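# Set lighting desk faders to their taped levels

## Task

Move every channel fader on the lighting desk to the level marked on the tape strip above that fader, and make sure the master fader finishes at the same level it started at.

## Robot and tools

Robot: two UR7e-type arms, left_arm and right_arm, each carrying a parallel two-finger gripper (80 mm maximum opening) and a wrist camera. Cameras are cam_left_wrist and cam_right_wrist (896x504 each). Base positions in the scene frame: left_arm at (-0.057, +0.462, +0.017) m, right_arm at (+0.044, -0.383, +0.017) m, turned about 2 degrees about z.

Frames. Scene frame: origin at table-top height midway between the arms, +x out over the table, +y toward left_arm, +z up. Reported end_effector_position (m), end_effector_quat_wxyz and velocities are in each arm's own base frame, and may be off by a few cm. Motion offsets are along the axes of that arm's current Hand target (the gripper's own frame): fingers point along +z, they open and close along x. end_effector_position is the point between the pads; fingertips extend 9.3 mm further. The housing, 201 mm along the closing direction and 46 mm wide, starts 38 mm behind that point; a camera block sticks out about 12 cm toward the gripper's -y.

The 18-number row. Used by both execute_actions and move: one flat list covering both arms, left first. Per arm: dx, dy, dz, rx, ry, rz, then gripper position, force_limit, speed. Each number lies in [-1, 1]. The six pose numbers are an offset, not a pose, measured from the arm's Hand target at the start of the call; 1.0 equals 0.6 m of translation or 180 degrees of rotation, and rx, ry, rz form one rotation vector. All zeros for the six means no new motion. Gripper position: +1 fully open, about -0.90 pads touching, -1 to grip (closes until blocked). force_limit: -1 about 15 N per pad, +1 about 35 N. speed: -1 is 5 mm/s, +1 is 100 mm/s. The gripper numbers are always a command, so resend the current values to leave a gripper unchanged; a new force or speed only applies with a changed position (differ by at least 0.01).

execute_actions(actions, cameras): actions is a list of actions; each action is a table of up to 15 rows of 18 numbers, one row per 1/30 s step, the last row held to step 15. Every row in an action counts from the start pose of that action, and each new action restarts from the current Hand target, so repeated offsets accumulate. An empty actions list returns state plus all camera images. cameras: list of names, ["all"], or [].

move(target, speed, blend, stop_force, zero, blocking, cameras): straight-line path for each gripper toward an offset from its Hand target. target is one 18-number row, or up to 15 rows all counted from the same starting Hand targets. speed in m/s, 0.002 to 3.6 (default 0.25); rotation is capped at twice that in rad/s. blend in m rounds corners in a list (0 = stop at each). stop_force in N, 3 to 120, same for both arms: an arm's path ends when push against its motion exceeds it, then it backs off slightly and that becomes its Hand target. Use it slowly for contacts; omit it when moving off something already pressed. zero (only with stop_force, default true) re-zeroes before the move. blocking=false returns early while the move continues (not allowed with stop_force). Paths do not avoid obstacles or the other arm; grippers lag and overshoot more at high speed. Avoid paths passing near an arm's own base.

wait(seconds, cameras): lets time pass, 0 to 3600 s. stop(cameras): brakes a running move. zoom_image(camera, region): region [x0, y0, x1, y1] in pixels of the newest image, at most 504 by 504. zero_wrist_force(arm): rezeroes that arm's force sensor. read_manual(section): licence texts only. finished_scene(scene): ends the scene; make no other call after it in that reply.

Results. Hand target is the last commanded pose (after clipping); the gripper may rest short of it, so send the remainder as an offset. The move line reports done, off_target, moving, held or fault, plus limits (paced = pose clipped, held = steps withheld). is_grasped is 1 only when the fingers were stopped by an object; width_mm is the pad gap. Wrist force/torque are in the gripper's axes, showing the push from a surface into the arm, plus a line with the peak since last shown. Joint torques are total drive output, positive toward larger joint angle. Orientation commands are clipped to 32 degrees from the measured orientation per step.

Cautions. An arm stops for 10 s (a fault) if outside force reaches about 150 N or contact torque reaches joint limits (shoulder and elbow 130 N m; wrists about 15-16.5 N m, pushing only about 12-15 N m), or a wrist joint lags its plan by more than 0.9 degrees. Stiff arms: commanding even slightly beyond a firm contact can fault, so approach the faders gently, push with low stop_force, and retreat by commanding back past the gripper. Never let the arms or grippers press on each other. Nothing may be knocked off the table. Long holding or stretched-out poses heat motors; at 85 °C the arm is braked for 30-60 s, with MOTOR HOT shown from 70 °C.

Each tool is called after "Request:" by a JSON object that holds its "api" and its "payload", one argument or row to a line.

## Session

Request:
{"api": "execute_actions", "payload": {
  "actions": []
}}

Scene clock: 0.00 s.
left_arm: end_effector_position=(+0.5485, +0.4336, +0.1882) width_mm=79.9 is_grasped=0 end_effector_quat_wxyz=(-0.130, +0.962, -0.236, -0.038) | right_arm: end_effector_position=(+0.2597, +0.6092, +0.0894) width_mm=79.9 is_grasped=0 end_effector_quat_wxyz=(-0.317, +0.541, -0.548, +0.553)
Joint positions: left_arm=[0.397 -1.099 1.501 -2.069 -1.317 2.462] | right_arm=[4.831 -2.361 -1.447 -2.011 0.431 -0.686]
Joint velocities: within noise
Joint torques (N m): no reading
Wrist force (N): no reading
Wrist torque (N m): no reading
Wrist force, peak (N): no reading
Hand target: left_arm +0.5485, +0.4336, +0.1882; -0.130, +0.962, -0.236, -0.038 | right_arm +0.2597, +0.6092, +0.0894; -0.317, +0.541, -0.548, +0.553
Tool commands: left_gripper/position=+0.998 left_gripper/force_limit=+1.0 left_gripper/speed=+1.0 right_gripper/position=+0.996 right_gripper/force_limit=+1.0 right_gripper/speed=+1.0

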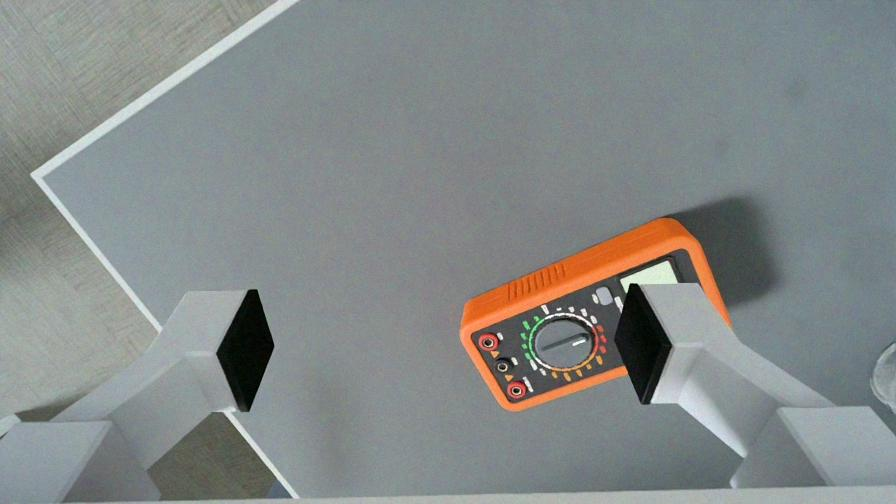

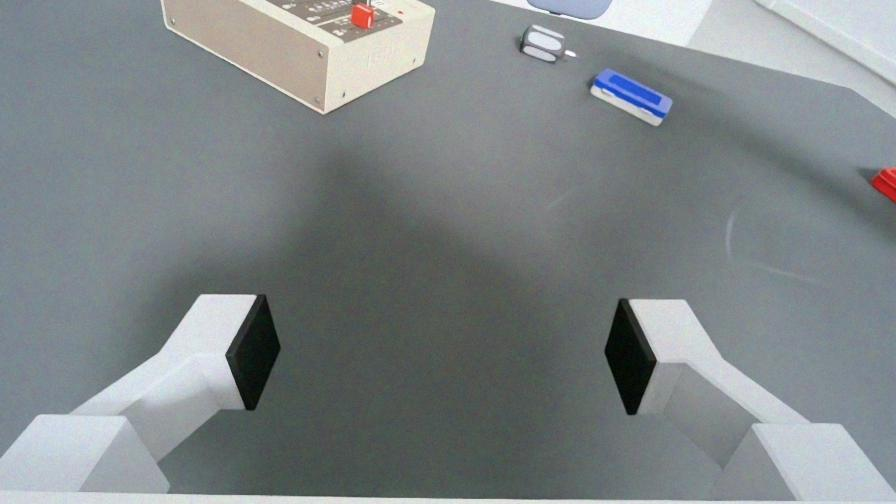

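Request:
{"api": "move", "payload": {
  "target": [0.707,0.6975,-0.288,-0.070,0.0505,0.0632,-0.19,-1,1,0.514,-0.06,0.1,0,0,0,0.996,1,1],
  "cameras": ["cam_left_wrist"],
  "speed": 0.45
}}

Request:
{"api": "zoom_image", "payload": {
  "camera": "cam_left_wrist",
  "region": [300, 0, 640, 340]
}}

Scene clock: 24.10 s.
left_arm: end_effector_position=(+0.7317, -0.1588, +0.2009) width_mm=30.0 is_grasped=0 end_effector_quat_wxyz=(+0.000, +0.943, -0.334, +0.000) | right_arm: end_effector_position=(+0.2596, +0.3095, +0.1898) width_mm=79.9 is_grasped=0 end_effector_quat_wxyz=(-0.317, +0.541, -0.548, +0.553)
Joint positions: left_arm=[-0.393 -0.929 1.149 -1.79 -1.571 1.859] | right_arm=[4.933 -1.614 -2.267 -2.018 0.523 -0.595]
Joint torques (N m): left_arm=[-11.34 -41.91 -35.34 -3.29 1.08 -0.79] | right_arm=[-14.2 28.85 8.31 0.47 -3.29 -1.21]
Wrist force (N): left_arm=[-1.1 -0.3 0.1] | right_arm=[0.5 0.0 0.2]
Wrist torque (N m): left_arm=[-0.01 0.10 0.01] | right_arm=[-0.04 -0.06 -0.05]
Wrist force, peak (N): left_arm=[2.2 4.2 0.0] | right_arm=[2.7 -0.5 0.4]
Hand target: left_arm +0.7317, -0.1590, +0.2009; +0.000, +0.943, -0.334, +0.000 | right_arm +0.2597, +0.3094, +0.1898; -0.317, +0.541, -0.548, +0.553
Off the commanded pose: left_arm 0.000 m, 0 deg | right_arm 0.000 m, 0 deg.
move: done

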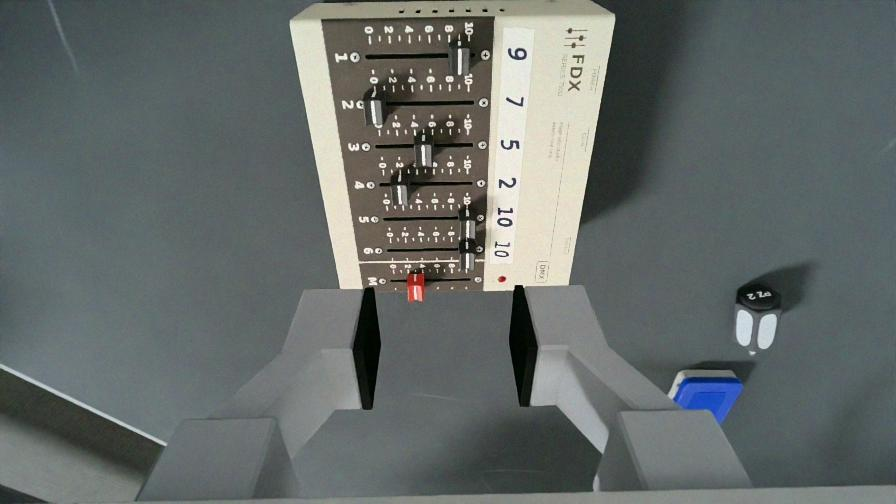

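Scaled by 1.482 from the camera's image (finer frame: 1280x720).

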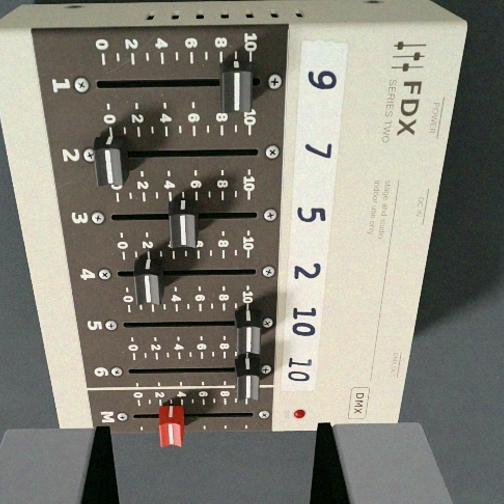

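Request:
{"api": "zoom_image", "payload": {
  "camera": "cam_left_wrist",
  "region": [350, 10, 500, 160]
}}

Request:
{"api": "zoom_image", "payload": {
  "camera": "cam_left_wrist",
  "region": [350, 150, 500, 300]
}}

Scaled by 3.360 from the camera's image (finer frame: 1280x720).

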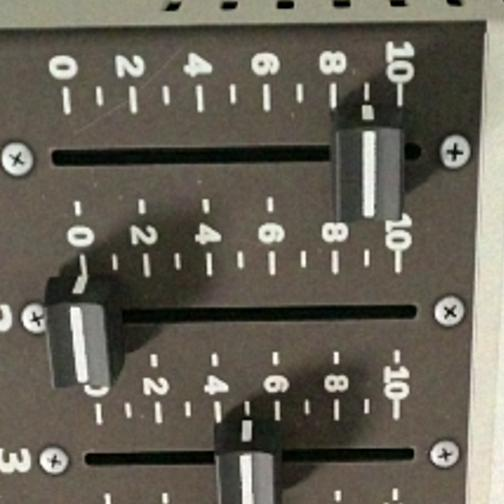

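Scaled by 3.360 from the camera's image (finer frame: 1280x720).

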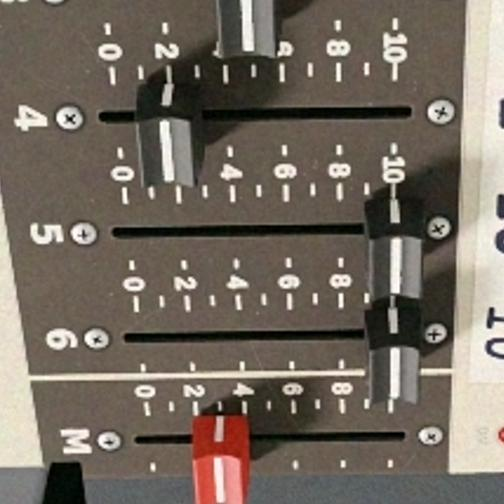

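Request:
{"api": "move", "payload": {
  "target": [
    [-0.0578,0,0.208,0,0,0,-0.572,-1,1,0,0,0,0,0,0,0.996,1,1],
    [-0.0578,0,0.245,0,0,0,-0.572,-1,1,0,0,0,0,0,0,0.996,1,1],
    [-0.0003,0,0.245,0,0,0,-0.572,-1,1,0,0,0,0,0,0,0.996,1,1],
    [-0.0036,0,0.245,0,0,0,-0.572,-1,1,0,0,0,0,0,0,0.996,1,1],
    [-0.0036,0,0.1,0,0,0,-0.572,-1,1,0,0,0,0,0,0,0.996,1,1]
  ],
  "speed": [0.3,0.12,0.1,0.05,0.3],
  "blend": [0.003,0.0005,0,0.001,0],
  "cameras": ["cam_left_wrist"]
}}

Request:
{"api": "zoom_image", "payload": {
  "camera": "cam_left_wrist",
  "region": [320, 50, 560, 300]
}}

Scene clock: 52.47 s.
left_arm: end_effector_position=(+0.7301, -0.1576, +0.1408) width_mm=14.0 is_grasped=0 end_effector_quat_wxyz=(+0.000, +0.943, -0.334, +0.000) | right_arm: end_effector_position=(+0.2597, +0.3094, +0.1898) width_mm=79.9 is_grasped=0 end_effector_quat_wxyz=(-0.317, +0.541, -0.548, +0.553)
Joint positions: left_arm=[-0.392 -0.891 1.244 -1.924 -1.571 1.86] | right_arm=[4.933 -1.614 -2.267 -2.018 0.523 -0.595]
Joint torques (N m): left_arm=[2.55 -57.18 -26.37 -0.81 0.05 -1.71] | right_arm=[-12.92 28.09 7.28 -1.69 -2.9 -0.72]
Wrist force (N): left_arm=[-1.2 -0.4 -0.1] | right_arm=[0.3 0.1 -0.2]
Wrist torque (N m): left_arm=[-0.01 0.12 0.02] | right_arm=[-0.03 -0.03 -0.05]
Wrist force, peak (N): left_arm=[-1.5 -0.5 4.1] | right_arm=[0.6 0.0 -0.5]
Hand target: left_arm +0.7301, -0.1576, +0.1409; +0.000, +0.943, -0.334, +0.000 | right_arm +0.2597, +0.3094, +0.1898; -0.317, +0.541, -0.548, +0.553
Off the commanded pose: left_arm 0.000 m, 0 deg | right_arm 0.000 m, 0 deg.
move: done

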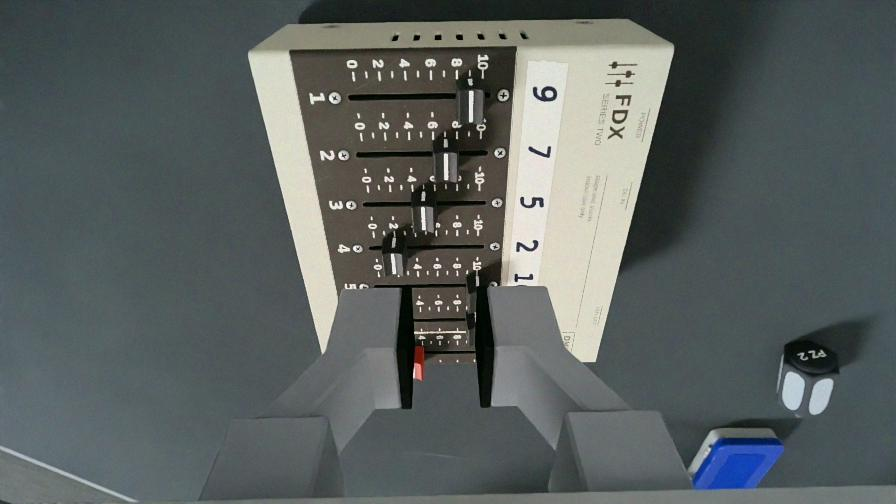

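Scaled by 2.016 from the camera's image (finer frame: 1280x720).

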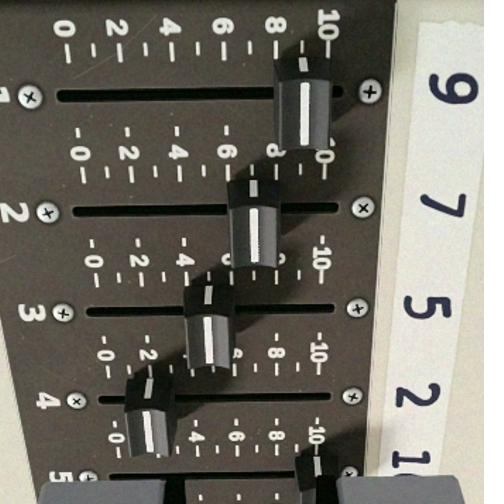

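Request:
{"api": "finished_scene", "payload": {
  "scene": 2
}}

The scene is finished: the task was done.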